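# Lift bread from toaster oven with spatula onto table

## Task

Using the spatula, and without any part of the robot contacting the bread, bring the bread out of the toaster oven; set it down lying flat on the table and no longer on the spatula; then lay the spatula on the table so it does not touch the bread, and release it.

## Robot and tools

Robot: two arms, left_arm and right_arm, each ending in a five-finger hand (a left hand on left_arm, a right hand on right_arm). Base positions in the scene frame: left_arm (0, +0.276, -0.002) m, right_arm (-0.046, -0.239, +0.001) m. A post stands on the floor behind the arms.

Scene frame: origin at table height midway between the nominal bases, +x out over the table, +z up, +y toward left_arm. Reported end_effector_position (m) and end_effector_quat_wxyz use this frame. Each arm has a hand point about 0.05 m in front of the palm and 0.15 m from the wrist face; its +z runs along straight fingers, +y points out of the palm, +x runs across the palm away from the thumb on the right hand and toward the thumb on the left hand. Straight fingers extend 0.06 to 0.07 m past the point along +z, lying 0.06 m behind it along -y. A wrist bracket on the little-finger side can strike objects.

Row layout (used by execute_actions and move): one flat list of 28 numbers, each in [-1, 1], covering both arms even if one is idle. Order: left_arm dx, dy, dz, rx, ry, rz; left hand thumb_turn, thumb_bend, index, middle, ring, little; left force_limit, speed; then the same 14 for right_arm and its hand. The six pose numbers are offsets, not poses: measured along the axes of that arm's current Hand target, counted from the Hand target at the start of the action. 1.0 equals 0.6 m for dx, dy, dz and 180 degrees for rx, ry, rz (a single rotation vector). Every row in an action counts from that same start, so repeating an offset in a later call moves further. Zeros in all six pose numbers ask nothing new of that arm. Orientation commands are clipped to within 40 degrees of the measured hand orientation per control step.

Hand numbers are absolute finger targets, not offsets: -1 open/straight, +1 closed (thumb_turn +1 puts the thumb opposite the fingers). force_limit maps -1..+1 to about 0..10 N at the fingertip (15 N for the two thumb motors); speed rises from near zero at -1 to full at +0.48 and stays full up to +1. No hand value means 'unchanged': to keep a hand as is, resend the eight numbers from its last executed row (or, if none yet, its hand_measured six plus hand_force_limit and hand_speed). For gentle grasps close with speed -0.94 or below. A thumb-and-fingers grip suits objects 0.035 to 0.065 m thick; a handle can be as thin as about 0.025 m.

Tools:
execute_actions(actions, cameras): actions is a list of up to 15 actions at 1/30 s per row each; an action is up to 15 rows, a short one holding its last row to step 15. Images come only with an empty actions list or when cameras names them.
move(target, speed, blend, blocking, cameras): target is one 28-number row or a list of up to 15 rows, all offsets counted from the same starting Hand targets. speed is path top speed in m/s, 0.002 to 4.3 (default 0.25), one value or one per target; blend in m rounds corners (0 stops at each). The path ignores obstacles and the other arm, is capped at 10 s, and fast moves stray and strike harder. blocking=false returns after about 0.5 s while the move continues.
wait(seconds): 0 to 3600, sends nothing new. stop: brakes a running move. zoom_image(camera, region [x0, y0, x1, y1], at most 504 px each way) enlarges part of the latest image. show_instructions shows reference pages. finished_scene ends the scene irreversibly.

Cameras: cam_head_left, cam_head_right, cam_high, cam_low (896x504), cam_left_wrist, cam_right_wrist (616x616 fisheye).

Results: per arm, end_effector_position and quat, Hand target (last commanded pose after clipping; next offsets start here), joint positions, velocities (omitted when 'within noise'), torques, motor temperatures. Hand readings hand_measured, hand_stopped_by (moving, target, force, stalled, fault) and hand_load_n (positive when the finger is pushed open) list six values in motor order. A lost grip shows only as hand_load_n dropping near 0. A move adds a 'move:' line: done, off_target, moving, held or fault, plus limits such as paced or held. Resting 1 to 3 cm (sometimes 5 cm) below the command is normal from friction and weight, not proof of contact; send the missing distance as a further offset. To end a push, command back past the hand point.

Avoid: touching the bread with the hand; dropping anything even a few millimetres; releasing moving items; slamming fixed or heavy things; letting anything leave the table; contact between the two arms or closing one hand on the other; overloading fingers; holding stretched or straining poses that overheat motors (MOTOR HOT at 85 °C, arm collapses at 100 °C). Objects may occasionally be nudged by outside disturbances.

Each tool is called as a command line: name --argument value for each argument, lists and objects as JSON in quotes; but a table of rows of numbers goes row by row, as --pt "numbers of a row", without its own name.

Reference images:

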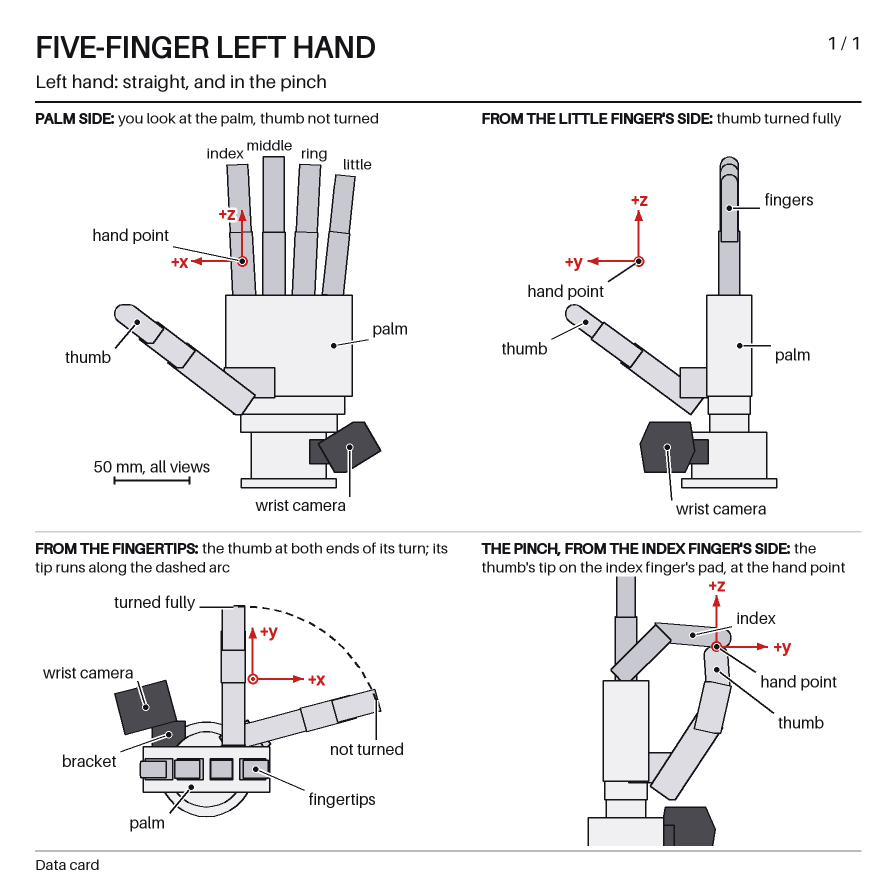

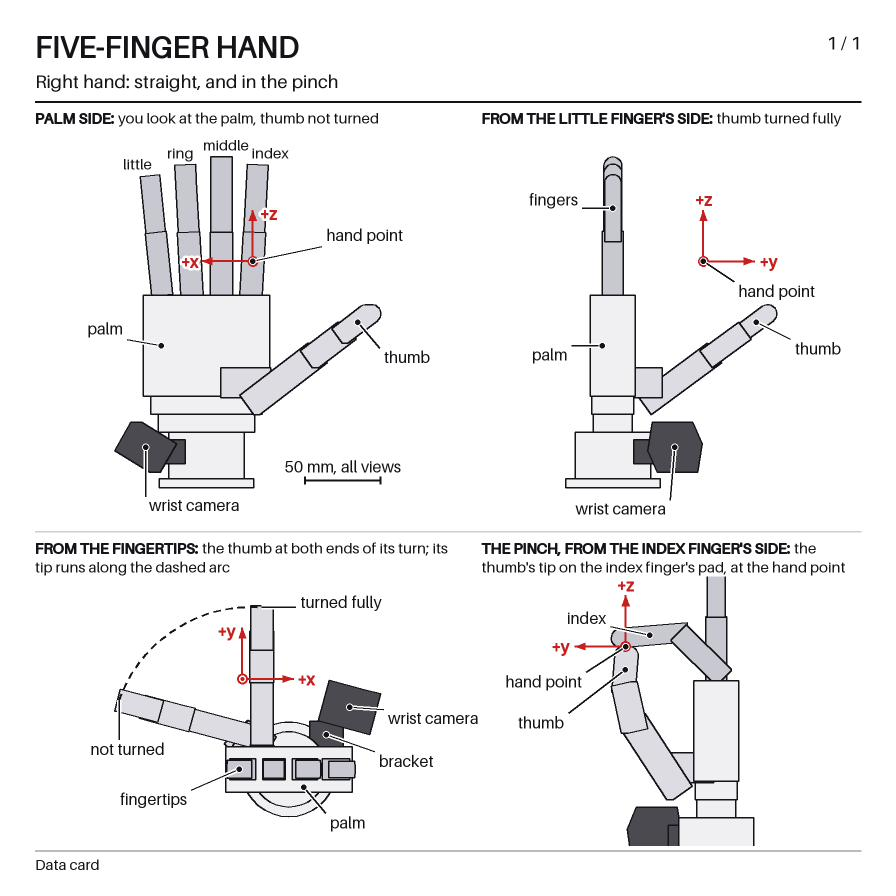

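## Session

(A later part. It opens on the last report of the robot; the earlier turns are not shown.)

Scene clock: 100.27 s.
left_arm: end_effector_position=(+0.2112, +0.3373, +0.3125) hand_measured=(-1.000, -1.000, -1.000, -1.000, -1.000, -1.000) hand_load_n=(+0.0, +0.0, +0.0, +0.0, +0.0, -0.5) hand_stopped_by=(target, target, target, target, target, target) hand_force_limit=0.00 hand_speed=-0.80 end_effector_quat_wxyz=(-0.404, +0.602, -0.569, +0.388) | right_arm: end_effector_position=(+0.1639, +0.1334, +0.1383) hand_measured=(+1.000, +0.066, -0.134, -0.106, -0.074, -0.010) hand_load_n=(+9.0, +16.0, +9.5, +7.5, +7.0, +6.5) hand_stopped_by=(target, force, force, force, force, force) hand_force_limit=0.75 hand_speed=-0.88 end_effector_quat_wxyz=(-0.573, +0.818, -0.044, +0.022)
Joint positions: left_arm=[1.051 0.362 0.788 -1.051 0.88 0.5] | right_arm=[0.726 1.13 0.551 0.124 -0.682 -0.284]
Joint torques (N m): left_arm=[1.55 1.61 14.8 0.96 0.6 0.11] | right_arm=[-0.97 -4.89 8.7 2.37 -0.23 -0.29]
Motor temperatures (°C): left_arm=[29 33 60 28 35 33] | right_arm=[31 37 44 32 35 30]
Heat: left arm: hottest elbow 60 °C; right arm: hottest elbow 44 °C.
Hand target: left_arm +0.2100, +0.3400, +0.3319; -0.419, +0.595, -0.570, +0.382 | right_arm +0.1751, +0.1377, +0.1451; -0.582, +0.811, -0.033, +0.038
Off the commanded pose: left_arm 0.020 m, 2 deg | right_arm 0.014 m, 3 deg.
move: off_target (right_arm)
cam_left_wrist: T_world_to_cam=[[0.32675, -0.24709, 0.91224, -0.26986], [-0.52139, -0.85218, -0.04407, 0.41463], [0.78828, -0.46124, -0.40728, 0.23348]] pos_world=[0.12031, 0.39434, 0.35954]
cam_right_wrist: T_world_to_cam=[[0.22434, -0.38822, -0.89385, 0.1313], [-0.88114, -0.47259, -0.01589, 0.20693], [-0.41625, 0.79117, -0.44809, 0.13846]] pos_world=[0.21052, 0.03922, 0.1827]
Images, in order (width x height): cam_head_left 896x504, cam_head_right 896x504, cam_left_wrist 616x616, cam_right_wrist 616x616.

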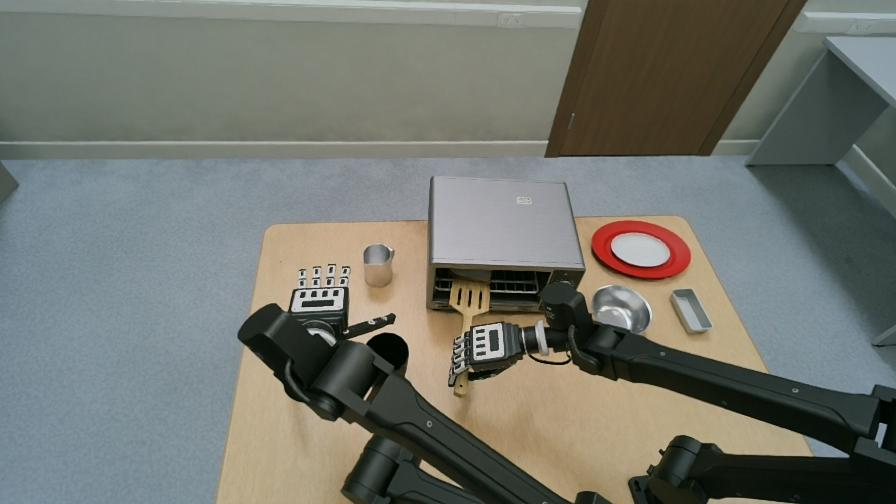

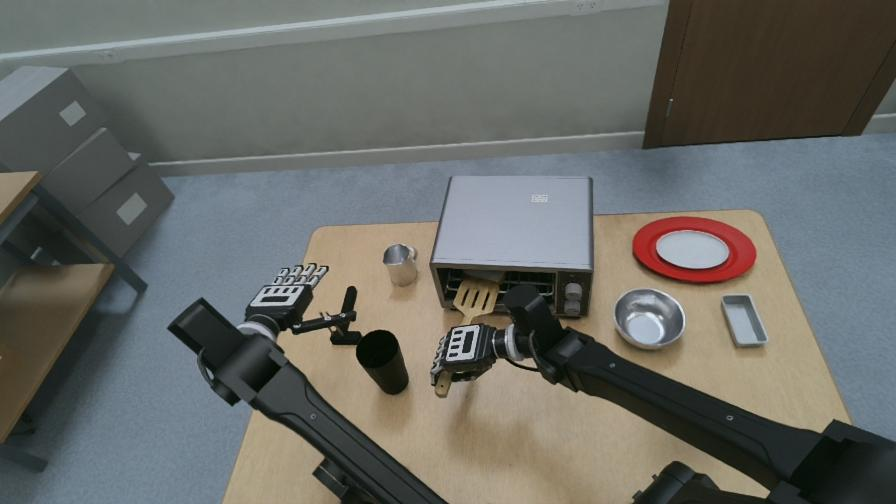

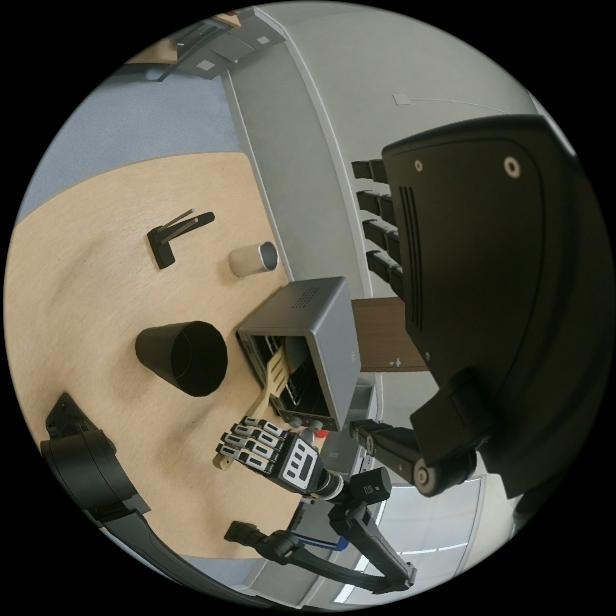

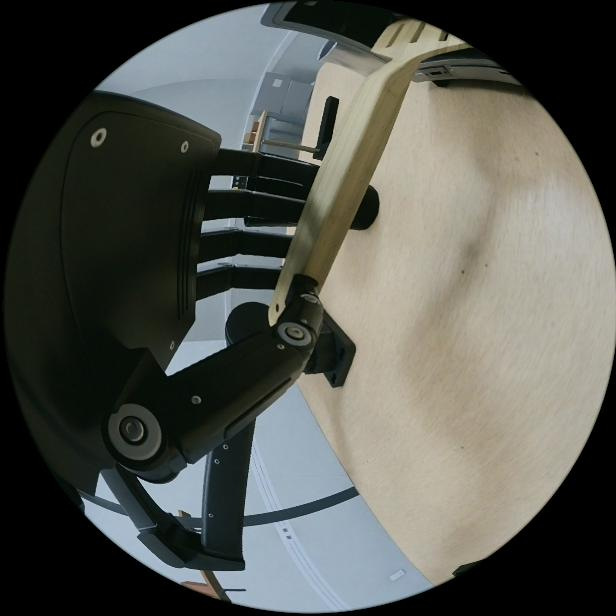

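move --target '[0,0,0,0,0,0,-1,-1,-1,-1,-1,-1,0,-0.8,0.0368,0.0213,0.0022,0,0,0,1,0.08,0.35,0.35,0.35,0.35,0.75,-0.88]' --speed 0.05 --cameras '["cam_head_right","cam_head_left","cam_left_wrist","cam_high"]'

zoom_image --camera "cam_head_right" --region '[420, 240, 560, 340]'

zoom_image --camera "cam_head_left" --region '[420, 240, 560, 340]'

zoom_image --camera "cam_left_wrist" --region '[230, 300, 350, 440]'

Scene clock: 101.87 s.
left_arm: end_effector_position=(+0.2112, +0.3373, +0.3125) hand_measured=(-1.000, -1.000, -1.000, -1.000, -1.000, -1.000) hand_load_n=(-0.5, +0.0, +0.0, +0.0, -0.5, +0.0) hand_stopped_by=(target, target, target, target, target, target) hand_force_limit=0.00 hand_speed=-0.80 end_effector_quat_wxyz=(-0.404, +0.602, -0.569, +0.388) | right_arm: end_effector_position=(+0.1818, +0.1262, +0.1234) hand_measured=(+1.000, +0.066, -0.134, -0.106, -0.074, -0.010) hand_load_n=(+9.0, +15.0, +10.0, +8.0, +7.0, +7.0) hand_stopped_by=(target, force, force, force, force, force) hand_force_limit=0.75 hand_speed=-0.88 end_effector_quat_wxyz=(-0.574, +0.818, -0.037, +0.025)
Joint positions: left_arm=[1.051 0.362 0.788 -1.051 0.88 0.5] | right_arm=[0.672 1.19 0.551 0.163 -0.734 -0.331]
Joint torques (N m): left_arm=[1.67 1.67 14.75 0.85 0.6 0.1] | right_arm=[-1.14 -4.66 9.68 1.98 -0.27 -0.16]
Motor temperatures (°C): left_arm=[29 33 60 28 35 33] | right_arm=[31 37 44 32 35 30]
Heat: left arm: hottest elbow 60 °C; right arm: hottest elbow 44 °C.
Hand target: left_arm +0.2100, +0.3400, +0.3319; -0.419, +0.595, -0.570, +0.382 | right_arm +0.1970, +0.1327, +0.1331; -0.583, +0.811, -0.033, +0.038
Off the commanded pose: left_arm 0.020 m, 2 deg | right_arm 0.019 m, 2 deg.
move: off_target (right_arm)
cam_left_wrist: T_world_to_cam=[[0.32675, -0.24709, 0.91224, -0.26986], [-0.52139, -0.85218, -0.04407, 0.41463], [0.78828, -0.46124, -0.40728, 0.23348]] pos_world=[0.12031, 0.39434, 0.35954]
Images, in order (width x height): cam_head_left 896x504, cam_head_right 896x504, cam_high 896x504, cam_left_wrist 616x616.

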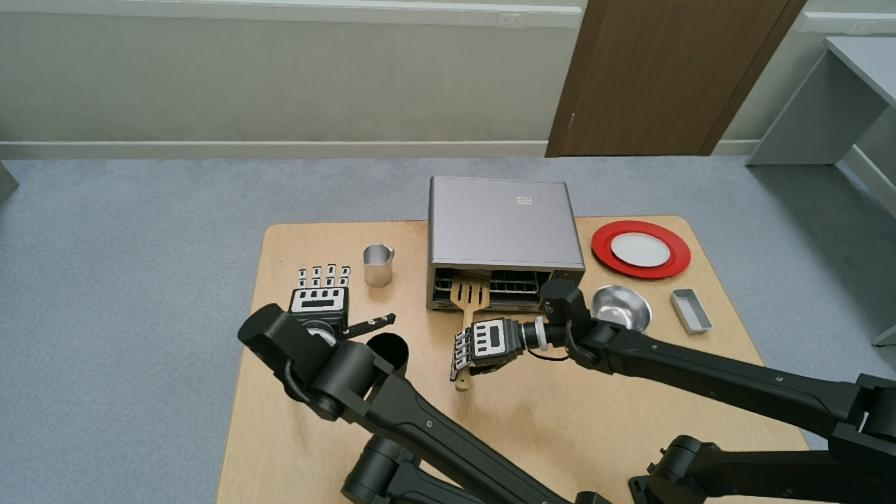

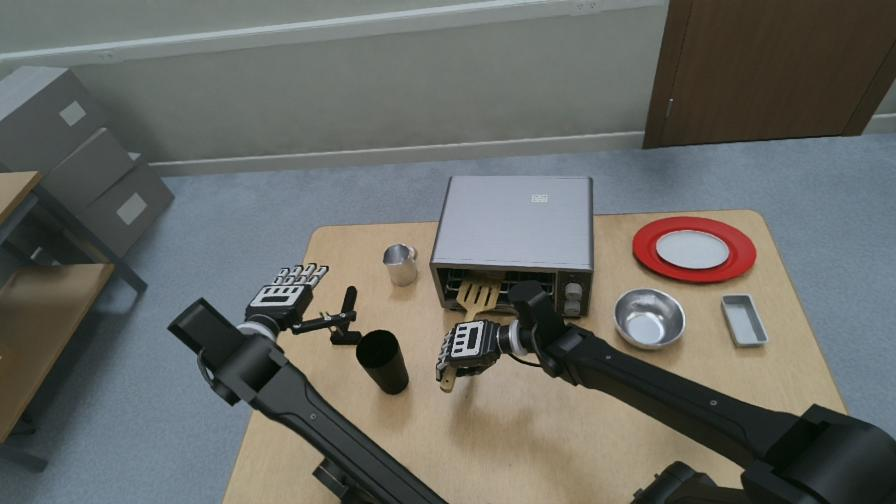

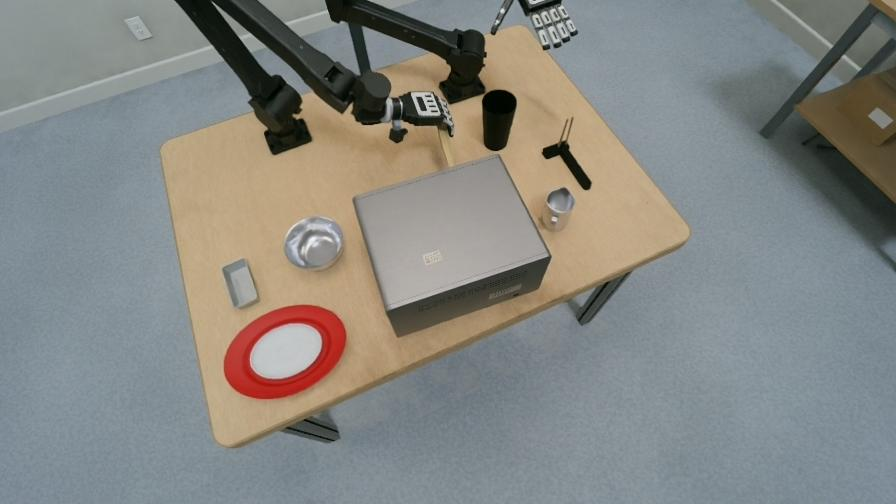

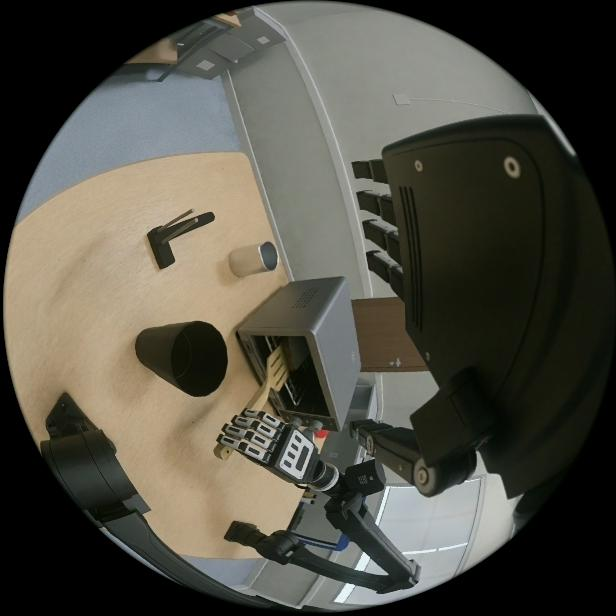

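Scaled by 3.600 from the camera's image (finer frame: 1280x720).

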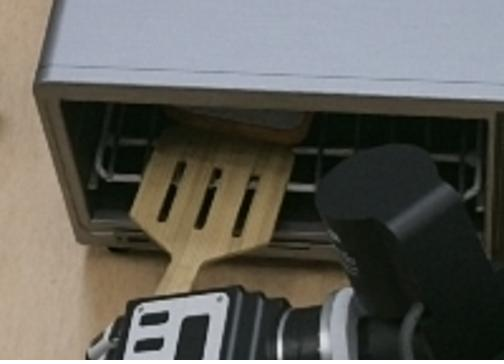

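Scaled by 3.600 from the camera's image (finer frame: 1280x720).

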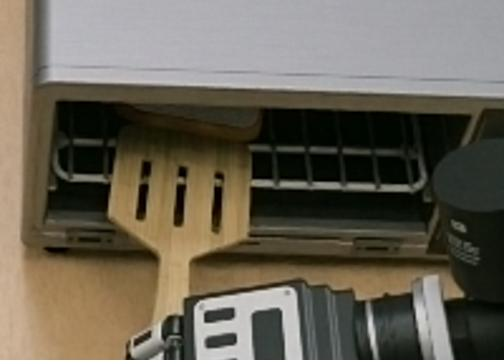

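Scaled by 3.600 from the camera's image (finer frame: 880x880).

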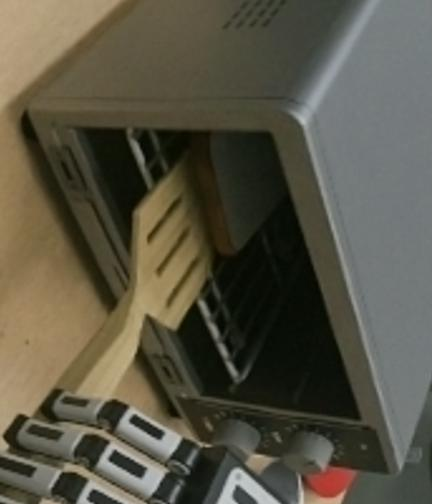

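zoom_image --camera "cam_head_right" --region '[450, 255, 520, 305]'

zoom_image --camera "cam_head_left" --region '[440, 255, 510, 305]'

zoom_image --camera "cam_left_wrist" --region '[250, 320, 320, 390]'

Scaled by 7.200 from the camera's image (finer frame: 1280x720).

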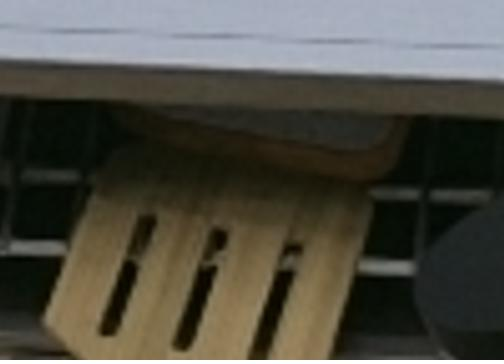

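Scaled by 7.200 from the camera's image (finer frame: 1280x720).

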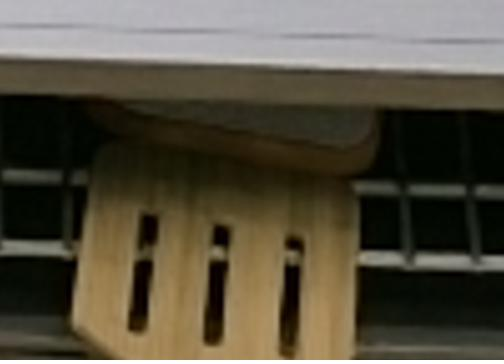

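Scaled by 7.200 from the camera's image (finer frame: 880x880).

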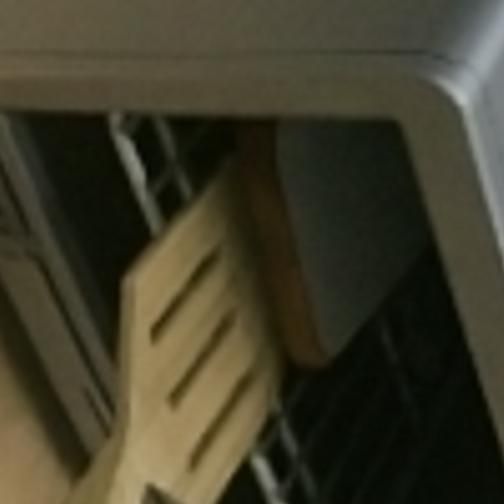

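move --target '[0,0,0,0,0,0,-1,-1,-1,-1,-1,-1,0,-0.8,0.0337,0.0085,-0.0017,0,0,0,1,0.08,0.35,0.35,0.35,0.35,0.75,-0.88]' --speed 0.04 --cameras '["cam_head_right","cam_head_left","cam_left_wrist","cam_right_wrist"]'

zoom_image --camera "cam_head_right" --region '[450, 255, 520, 305]'

zoom_image --camera "cam_head_left" --region '[440, 255, 510, 305]'

zoom_image --camera "cam_left_wrist" --region '[250, 320, 320, 390]'

Scene clock: 103.47 s.
left_arm: end_effector_position=(+0.2112, +0.3373, +0.3125) hand_measured=(-1.000, -1.000, -1.000, -1.000, -1.000, -1.000) hand_load_n=(+0.0, +0.0, +0.0, +0.0, +0.0, +0.0) hand_stopped_by=(target, target, target, target, target, target) hand_force_limit=0.00 hand_speed=-0.80 end_effector_quat_wxyz=(-0.404, +0.602, -0.569, +0.388) | right_arm: end_effector_position=(+0.1988, +0.1199, +0.1167) hand_measured=(+1.000, +0.066, -0.134, -0.106, -0.074, -0.010) hand_load_n=(+8.5, +15.5, +10.0, +7.5, +6.5, +7.0) hand_stopped_by=(target, force, force, force, force, force) hand_force_limit=0.75 hand_speed=-0.88 end_effector_quat_wxyz=(-0.573, +0.818, -0.036, +0.025)
Joint positions: left_arm=[1.051 0.362 0.788 -1.051 0.88 0.5] | right_arm=[0.625 1.234 0.569 0.165 -0.777 -0.365]
Joint torques (N m): left_arm=[1.61 1.49 14.76 0.91 0.59 0.11] | right_arm=[-1.32 -5.48 10.17 1.72 -0.28 -0.09]
Motor temperatures (°C): left_arm=[29 33 60 28 35 33] | right_arm=[31 37 44 32 35 30]
Heat: left arm: hottest elbow 60 °C; right arm: hottest elbow 44 °C.
Hand target: left_arm +0.2100, +0.3400, +0.3319; -0.419, +0.595, -0.570, +0.382 | right_arm +0.2169, +0.1282, +0.1290; -0.582, +0.811, -0.033, +0.038
Off the commanded pose: left_arm 0.020 m, 2 deg | right_arm 0.023 m, 2 deg.
move: off_target (right_arm)
cam_left_wrist: T_world_to_cam=[[0.32675, -0.24709, 0.91224, -0.26986], [-0.52139, -0.85218, -0.04407, 0.41463], [0.78828, -0.46124, -0.40728, 0.23348]] pos_world=[0.12031, 0.39434, 0.35954]
cam_right_wrist: T_world_to_cam=[[0.24057, -0.3874, -0.88997, 0.09516], [-0.87617, -0.48122, -0.02737, 0.23237], [-0.41767, 0.78635, -0.45519, 0.15562]] pos_world=[0.24571, 0.02631, 0.16189]
Images, in order (width x height): cam_head_left 896x504, cam_head_right 896x504, cam_left_wrist 616x616, cam_right_wrist 616x616.

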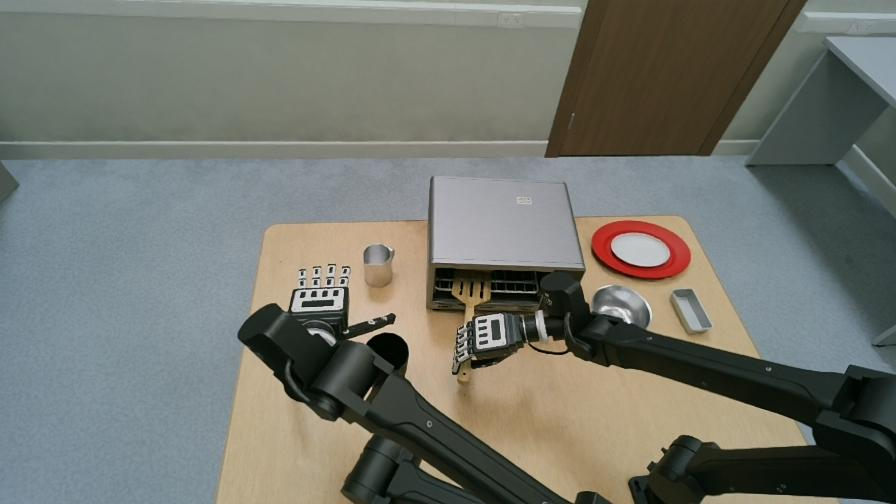

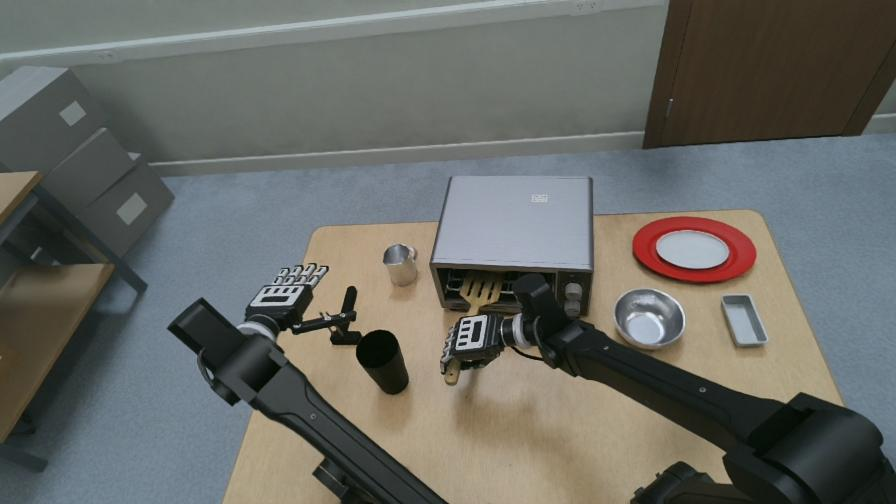

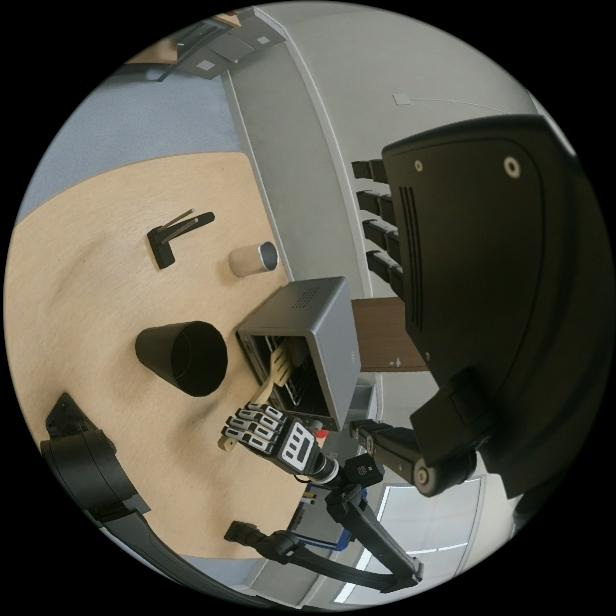

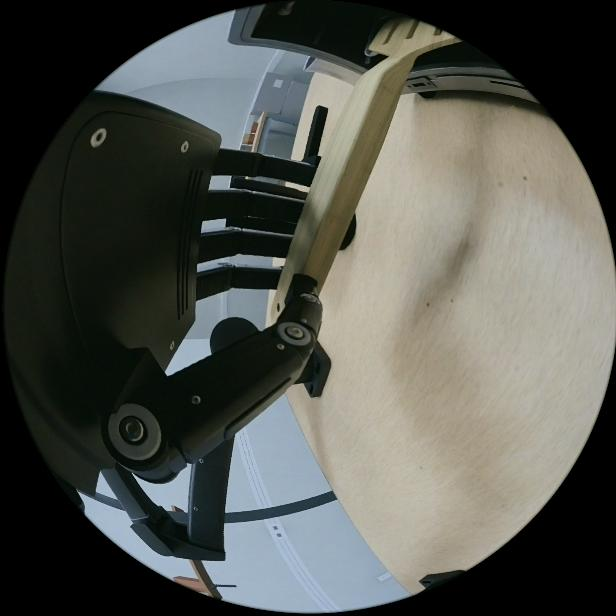

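Scaled by 7.200 from the camera's image (finer frame: 1280x720).

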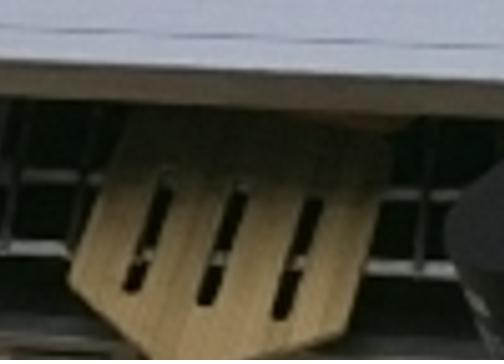

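Scaled by 7.200 from the camera's image (finer frame: 1280x720).

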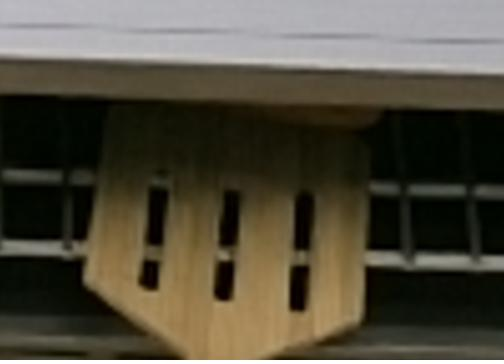

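Scaled by 7.200 from the camera's image (finer frame: 880x880).

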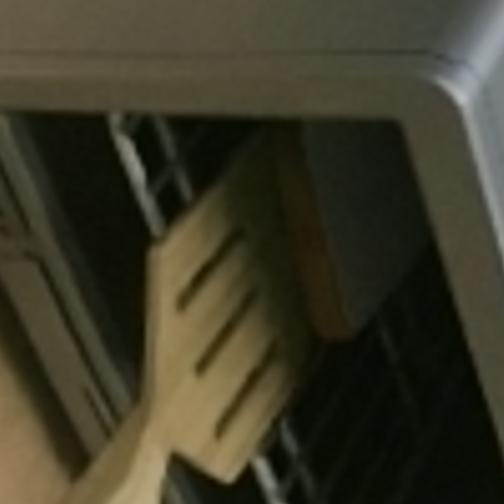

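zoom_image --camera "cam_right_wrist" --region '[340, 0, 500, 110]'

Scaled by 3.150 from the camera's image (finer frame: 880x880).

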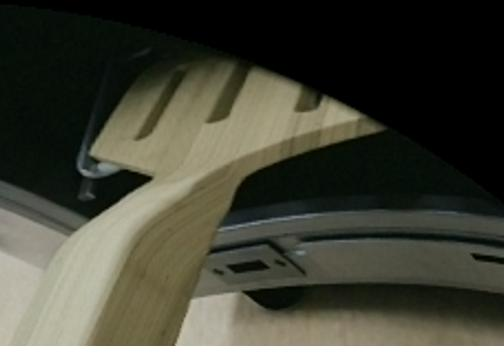

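move --pt "0 0 0 0 0 0 -1 -1 -1 -1 -1 -1 0 -0.8 -0.04 0.004 0.002 0 0 0 1 0.08 0.35 0.35 0.35 0.35 0.75 -0.88" --pt "0 0 0 0 0 0 -1 -1 -1 -1 -1 -1 0 -0.8 -0.0068 -0.0783 -0.0237 -0.02 0 0.05 1 0.08 0.35 0.35 0.35 0.35 0.75 -0.88" --speed 0.06 --blend 0.01 --cameras '["cam_head_right","cam_head_left","cam_left_wrist"]'

zoom_image --camera "cam_head_right" --region '[430, 240, 540, 320]'

zoom_image --camera "cam_head_left" --region '[420, 240, 530, 320]'

zoom_image --camera "cam_left_wrist" --region '[240, 310, 340, 410]'

Scene clock: 106.80 s.
left_arm: end_effector_position=(+0.2112, +0.3373, +0.3125) hand_measured=(-1.000, -1.000, -1.000, -1.000, -1.000, -1.000) hand_load_n=(+0.0, -0.5, +0.0, +0.0, +0.0, +0.0) hand_stopped_by=(target, target, target, target, target, target) hand_force_limit=0.00 hand_speed=-0.80 end_effector_quat_wxyz=(-0.404, +0.602, -0.569, +0.388) | right_arm: end_effector_position=(+0.1984, +0.1245, +0.1520) hand_measured=(+1.000, +0.066, -0.134, -0.106, -0.074, -0.010) hand_load_n=(+8.0, +16.5, +9.0, +7.0, +6.5, +7.0) hand_stopped_by=(target, force, force, force, force, force) hand_force_limit=0.75 hand_speed=-0.88 end_effector_quat_wxyz=(-0.545, +0.833, -0.096, -0.019)
Joint positions: left_arm=[1.051 0.362 0.788 -1.051 0.88 0.5] | right_arm=[0.632 1.194 0.685 -0.079 -0.752 -0.278]
Joint torques (N m): left_arm=[1.49 1.44 14.79 0.92 0.59 0.11] | right_arm=[-1.44 -8 11.38 0.43 -0.33 0.1]
Motor temperatures (°C): left_arm=[29 33 60 28 35 33] | right_arm=[31 37 44 32 35 30]
Heat: left arm: hottest elbow 60 °C; right arm: hottest elbow 44 °C.
Hand target: left_arm +0.2100, +0.3400, +0.3319; -0.419, +0.595, -0.570, +0.382 | right_arm +0.2119, +0.1301, +0.1778; -0.558, +0.824, -0.098, -0.009
Off the commanded pose: left_arm 0.020 m, 2 deg | right_arm 0.030 m, 2 deg.
move: off_target (right_arm)
cam_left_wrist: T_world_to_cam=[[0.32675, -0.24709, 0.91224, -0.26986], [-0.52139, -0.85218, -0.04407, 0.41463], [0.78828, -0.46124, -0.40728, 0.23348]] pos_world=[0.12031, 0.39434, 0.35954]
Images, in order (width x height): cam_head_left 896x504, cam_head_right 896x504, cam_left_wrist 616x616.

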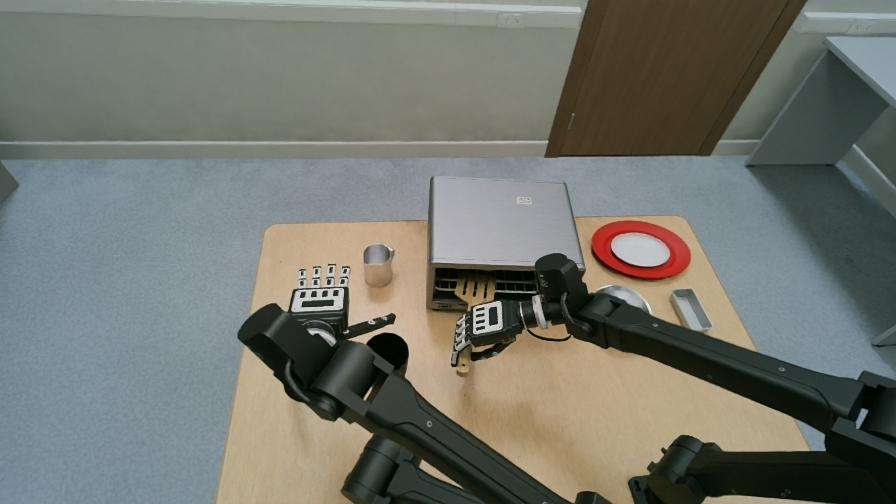

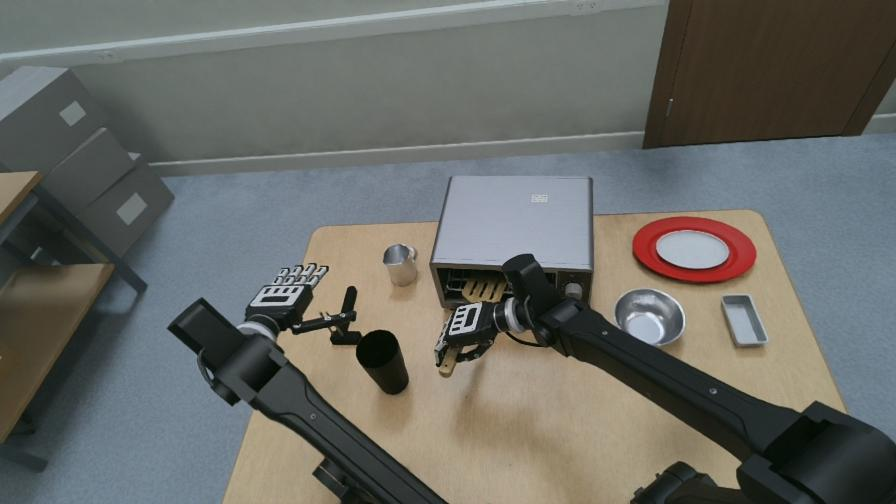

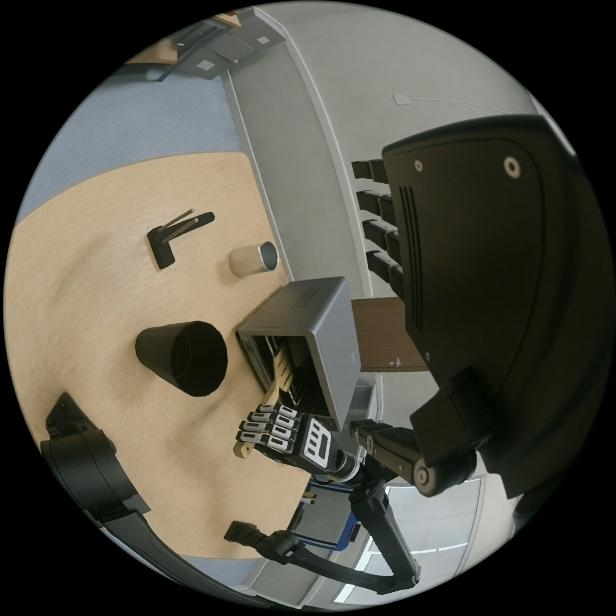

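Scaled by 4.582 from the camera's image (finer frame: 1280x720).

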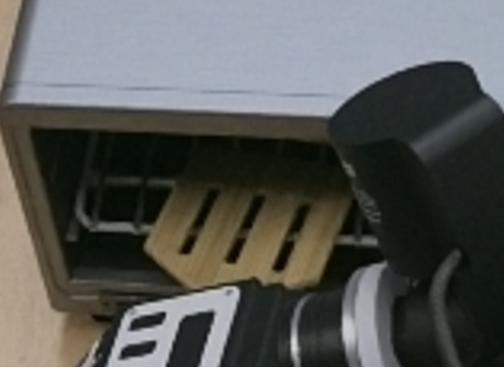

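Scaled by 4.582 from the camera's image (finer frame: 1280x720).

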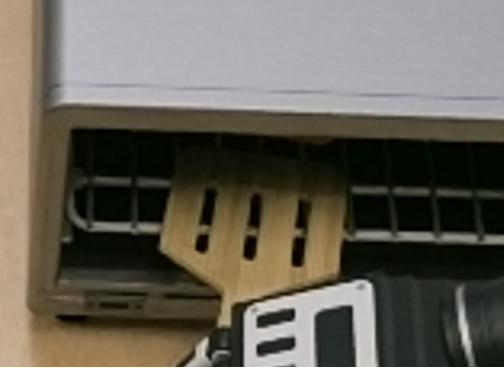

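Scaled by 5.040 from the camera's image (finer frame: 880x880).

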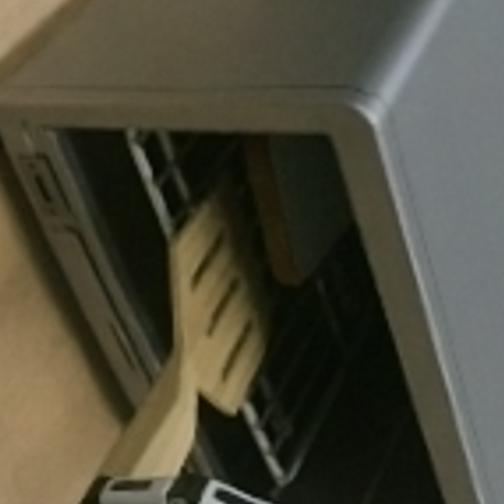

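move --target '[0,0,0,0,0,0,-1,-1,-1,-1,-1,-1,0,-0.8,0.0025,0.0184,0.0075,0,0,0,1,0.08,0.35,0.35,0.35,0.35,0.75,-0.88]' --speed 0.03 --cameras '["cam_head_right","cam_head_left","cam_left_wrist"]'

zoom_image --camera "cam_head_right" --region '[430, 250, 530, 310]'

zoom_image --camera "cam_head_left" --region '[420, 250, 520, 310]'

zoom_image --camera "cam_left_wrist" --region '[250, 320, 330, 400]'

Scene clock: 107.87 s.
left_arm: end_effector_position=(+0.2112, +0.3373, +0.3125) hand_measured=(-1.000, -1.000, -1.000, -1.000, -1.000, -1.000) hand_load_n=(+0.0, +0.0, +0.0, +0.0, +0.0, +0.0) hand_stopped_by=(target, target, target, target, target, target) hand_force_limit=0.00 hand_speed=-0.80 end_effector_quat_wxyz=(-0.404, +0.602, -0.569, +0.388) | right_arm: end_effector_position=(+0.1987, +0.1246, +0.1524) hand_measured=(+1.000, +0.066, -0.134, -0.106, -0.074, -0.010) hand_load_n=(+8.5, +16.5, +9.0, +7.0, +6.5, +7.0) hand_stopped_by=(target, force, force, force, force, force) hand_force_limit=0.75 hand_speed=-0.88 end_effector_quat_wxyz=(-0.545, +0.832, -0.096, -0.019)
Joint positions: left_arm=[1.051 0.362 0.788 -1.051 0.88 0.5] | right_arm=[0.631 1.194 0.686 -0.078 -0.752 -0.277]
Joint torques (N m): left_arm=[1.67 1.61 14.76 0.88 0.58 0.11] | right_arm=[-1.44 -6.48 9.85 1.91 -0.34 0.05]
Motor temperatures (°C): left_arm=[29 33 60 28 35 33] | right_arm=[31 37 44 32 35 30]
Heat: left arm: hottest elbow 60 °C; right arm: hottest elbow 44 °C.
Hand target: left_arm +0.2100, +0.3400, +0.3319; -0.419, +0.595, -0.570, +0.382 | right_arm +0.2120, +0.1301, +0.1660; -0.558, +0.824, -0.098, -0.009
Off the commanded pose: left_arm 0.020 m, 2 deg | right_arm 0.020 m, 2 deg.
move: off_target (right_arm)
cam_left_wrist: T_world_to_cam=[[0.32675, -0.24709, 0.91224, -0.26986], [-0.52139, -0.85218, -0.04407, 0.41463], [0.78828, -0.46124, -0.40728, 0.23348]] pos_world=[0.12031, 0.39434, 0.35954]
Images, in order (width x height): cam_head_left 896x504, cam_head_right 896x504, cam_left_wrist 616x616.

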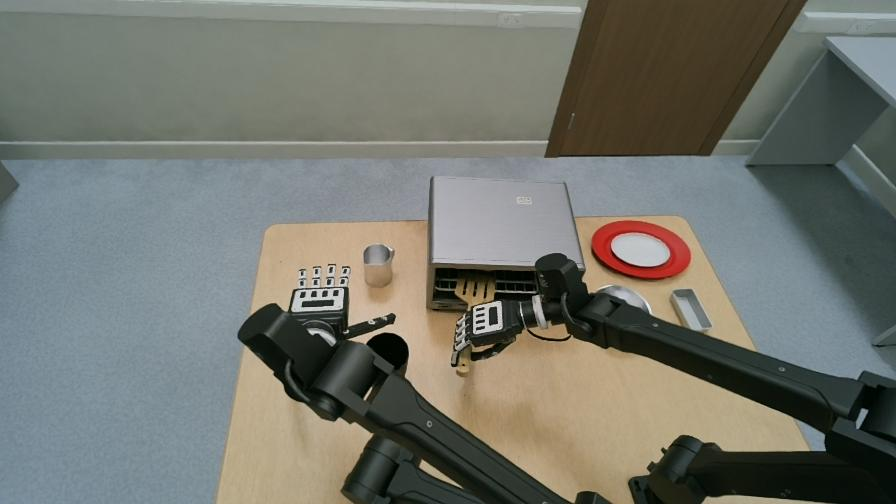

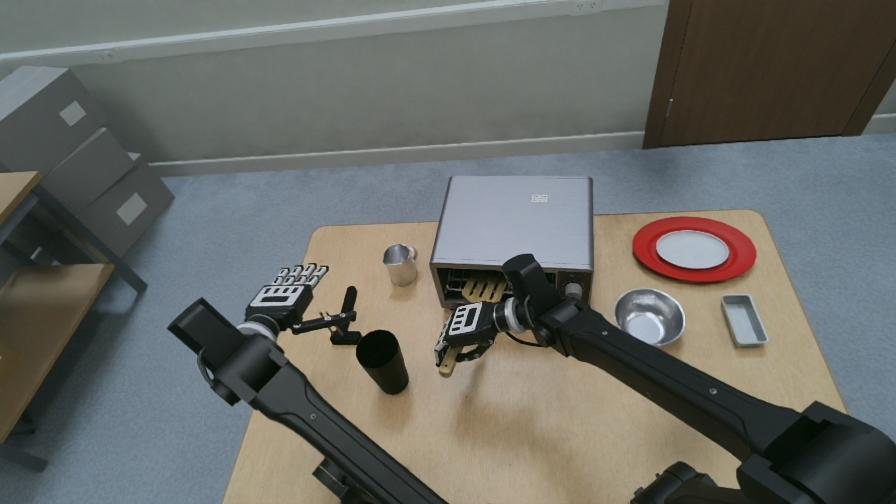

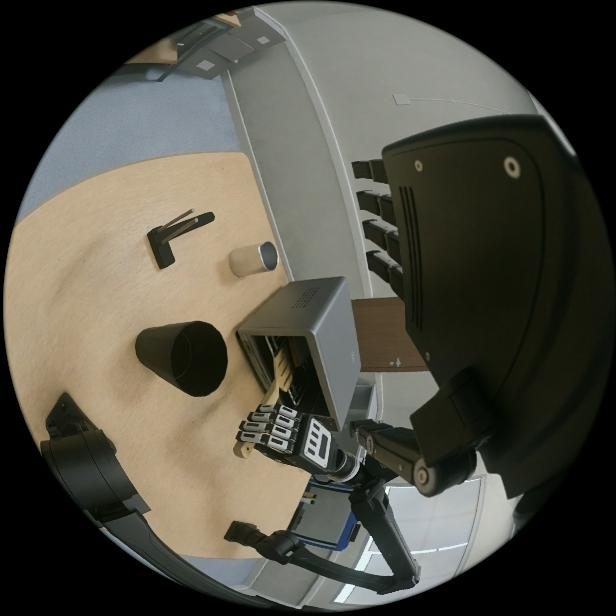

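Scaled by 5.040 from the camera's image (finer frame: 1280x720).

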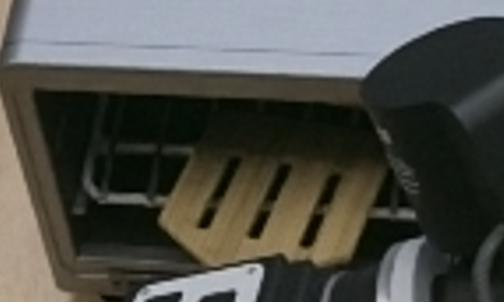

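Scaled by 5.040 from the camera's image (finer frame: 1280x720).

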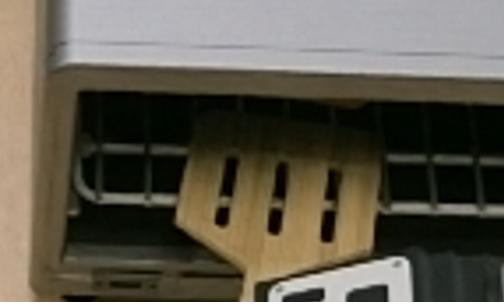

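Scaled by 6.300 from the camera's image (finer frame: 880x880).

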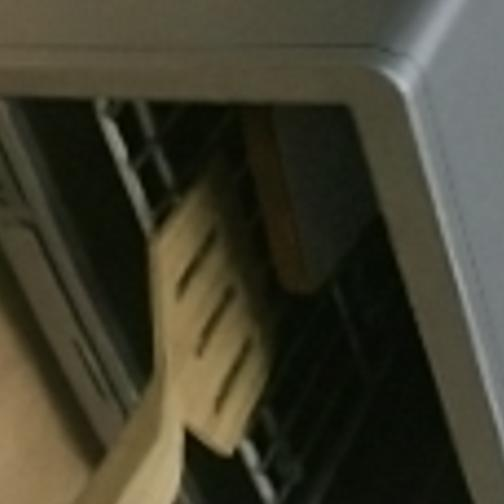

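move --target '[0,0,0,0,0,0,-1,-1,-1,-1,-1,-1,0,-0.8,0.003,0.023,0.0094,0,0,0,1,0.08,0.35,0.35,0.35,0.35,0.75,-0.88]' --speed 0.03 --cameras '[]'

Scene clock: 108.97 s.
left_arm: end_effector_position=(+0.2112, +0.3373, +0.3125) hand_measured=(-1.000, -1.000, -1.000, -1.000, -1.000, -1.000) hand_load_n=(-0.5, +0.0, +0.0, +0.0, +0.0, +0.0) hand_stopped_by=(target, target, target, target, target, target) hand_force_limit=0.00 hand_speed=-0.80 end_effector_quat_wxyz=(-0.404, +0.602, -0.569, +0.388) | right_arm: end_effector_position=(+0.2052, +0.1299, +0.1517) hand_measured=(+1.000, +0.066, -0.134, -0.106, -0.074, -0.010) hand_load_n=(+8.5, +16.5, +9.5, +7.0, +6.5, +6.5) hand_stopped_by=(target, force, force, force, force, force) hand_force_limit=0.75 hand_speed=-0.88 end_effector_quat_wxyz=(-0.554, +0.827, -0.093, -0.013)
Joint positions: left_arm=[1.051 0.362 0.788 -1.051 0.88 0.5] | right_arm=[0.631 1.214 0.686 -0.029 -0.752 -0.268]
Joint torques (N m): left_arm=[1.61 1.55 14.76 0.9 0.6 0.11] | right_arm=[-0.97 -6.07 7.62 2.15 -0.29 -0.02]
Motor temperatures (°C): left_arm=[29 33 60 28 35 33] | right_arm=[31 37 44 32 35 30]
Heat: left arm: hottest elbow 60 °C; right arm: hottest elbow 44 °C.
Hand target: left_arm +0.2100, +0.3400, +0.3319; -0.419, +0.595, -0.570, +0.382 | right_arm +0.2119, +0.1301, +0.1510; -0.558, +0.824, -0.098, -0.009
Off the commanded pose: left_arm 0.020 m, 2 deg | right_arm 0.007 m, 1 deg.
move: done


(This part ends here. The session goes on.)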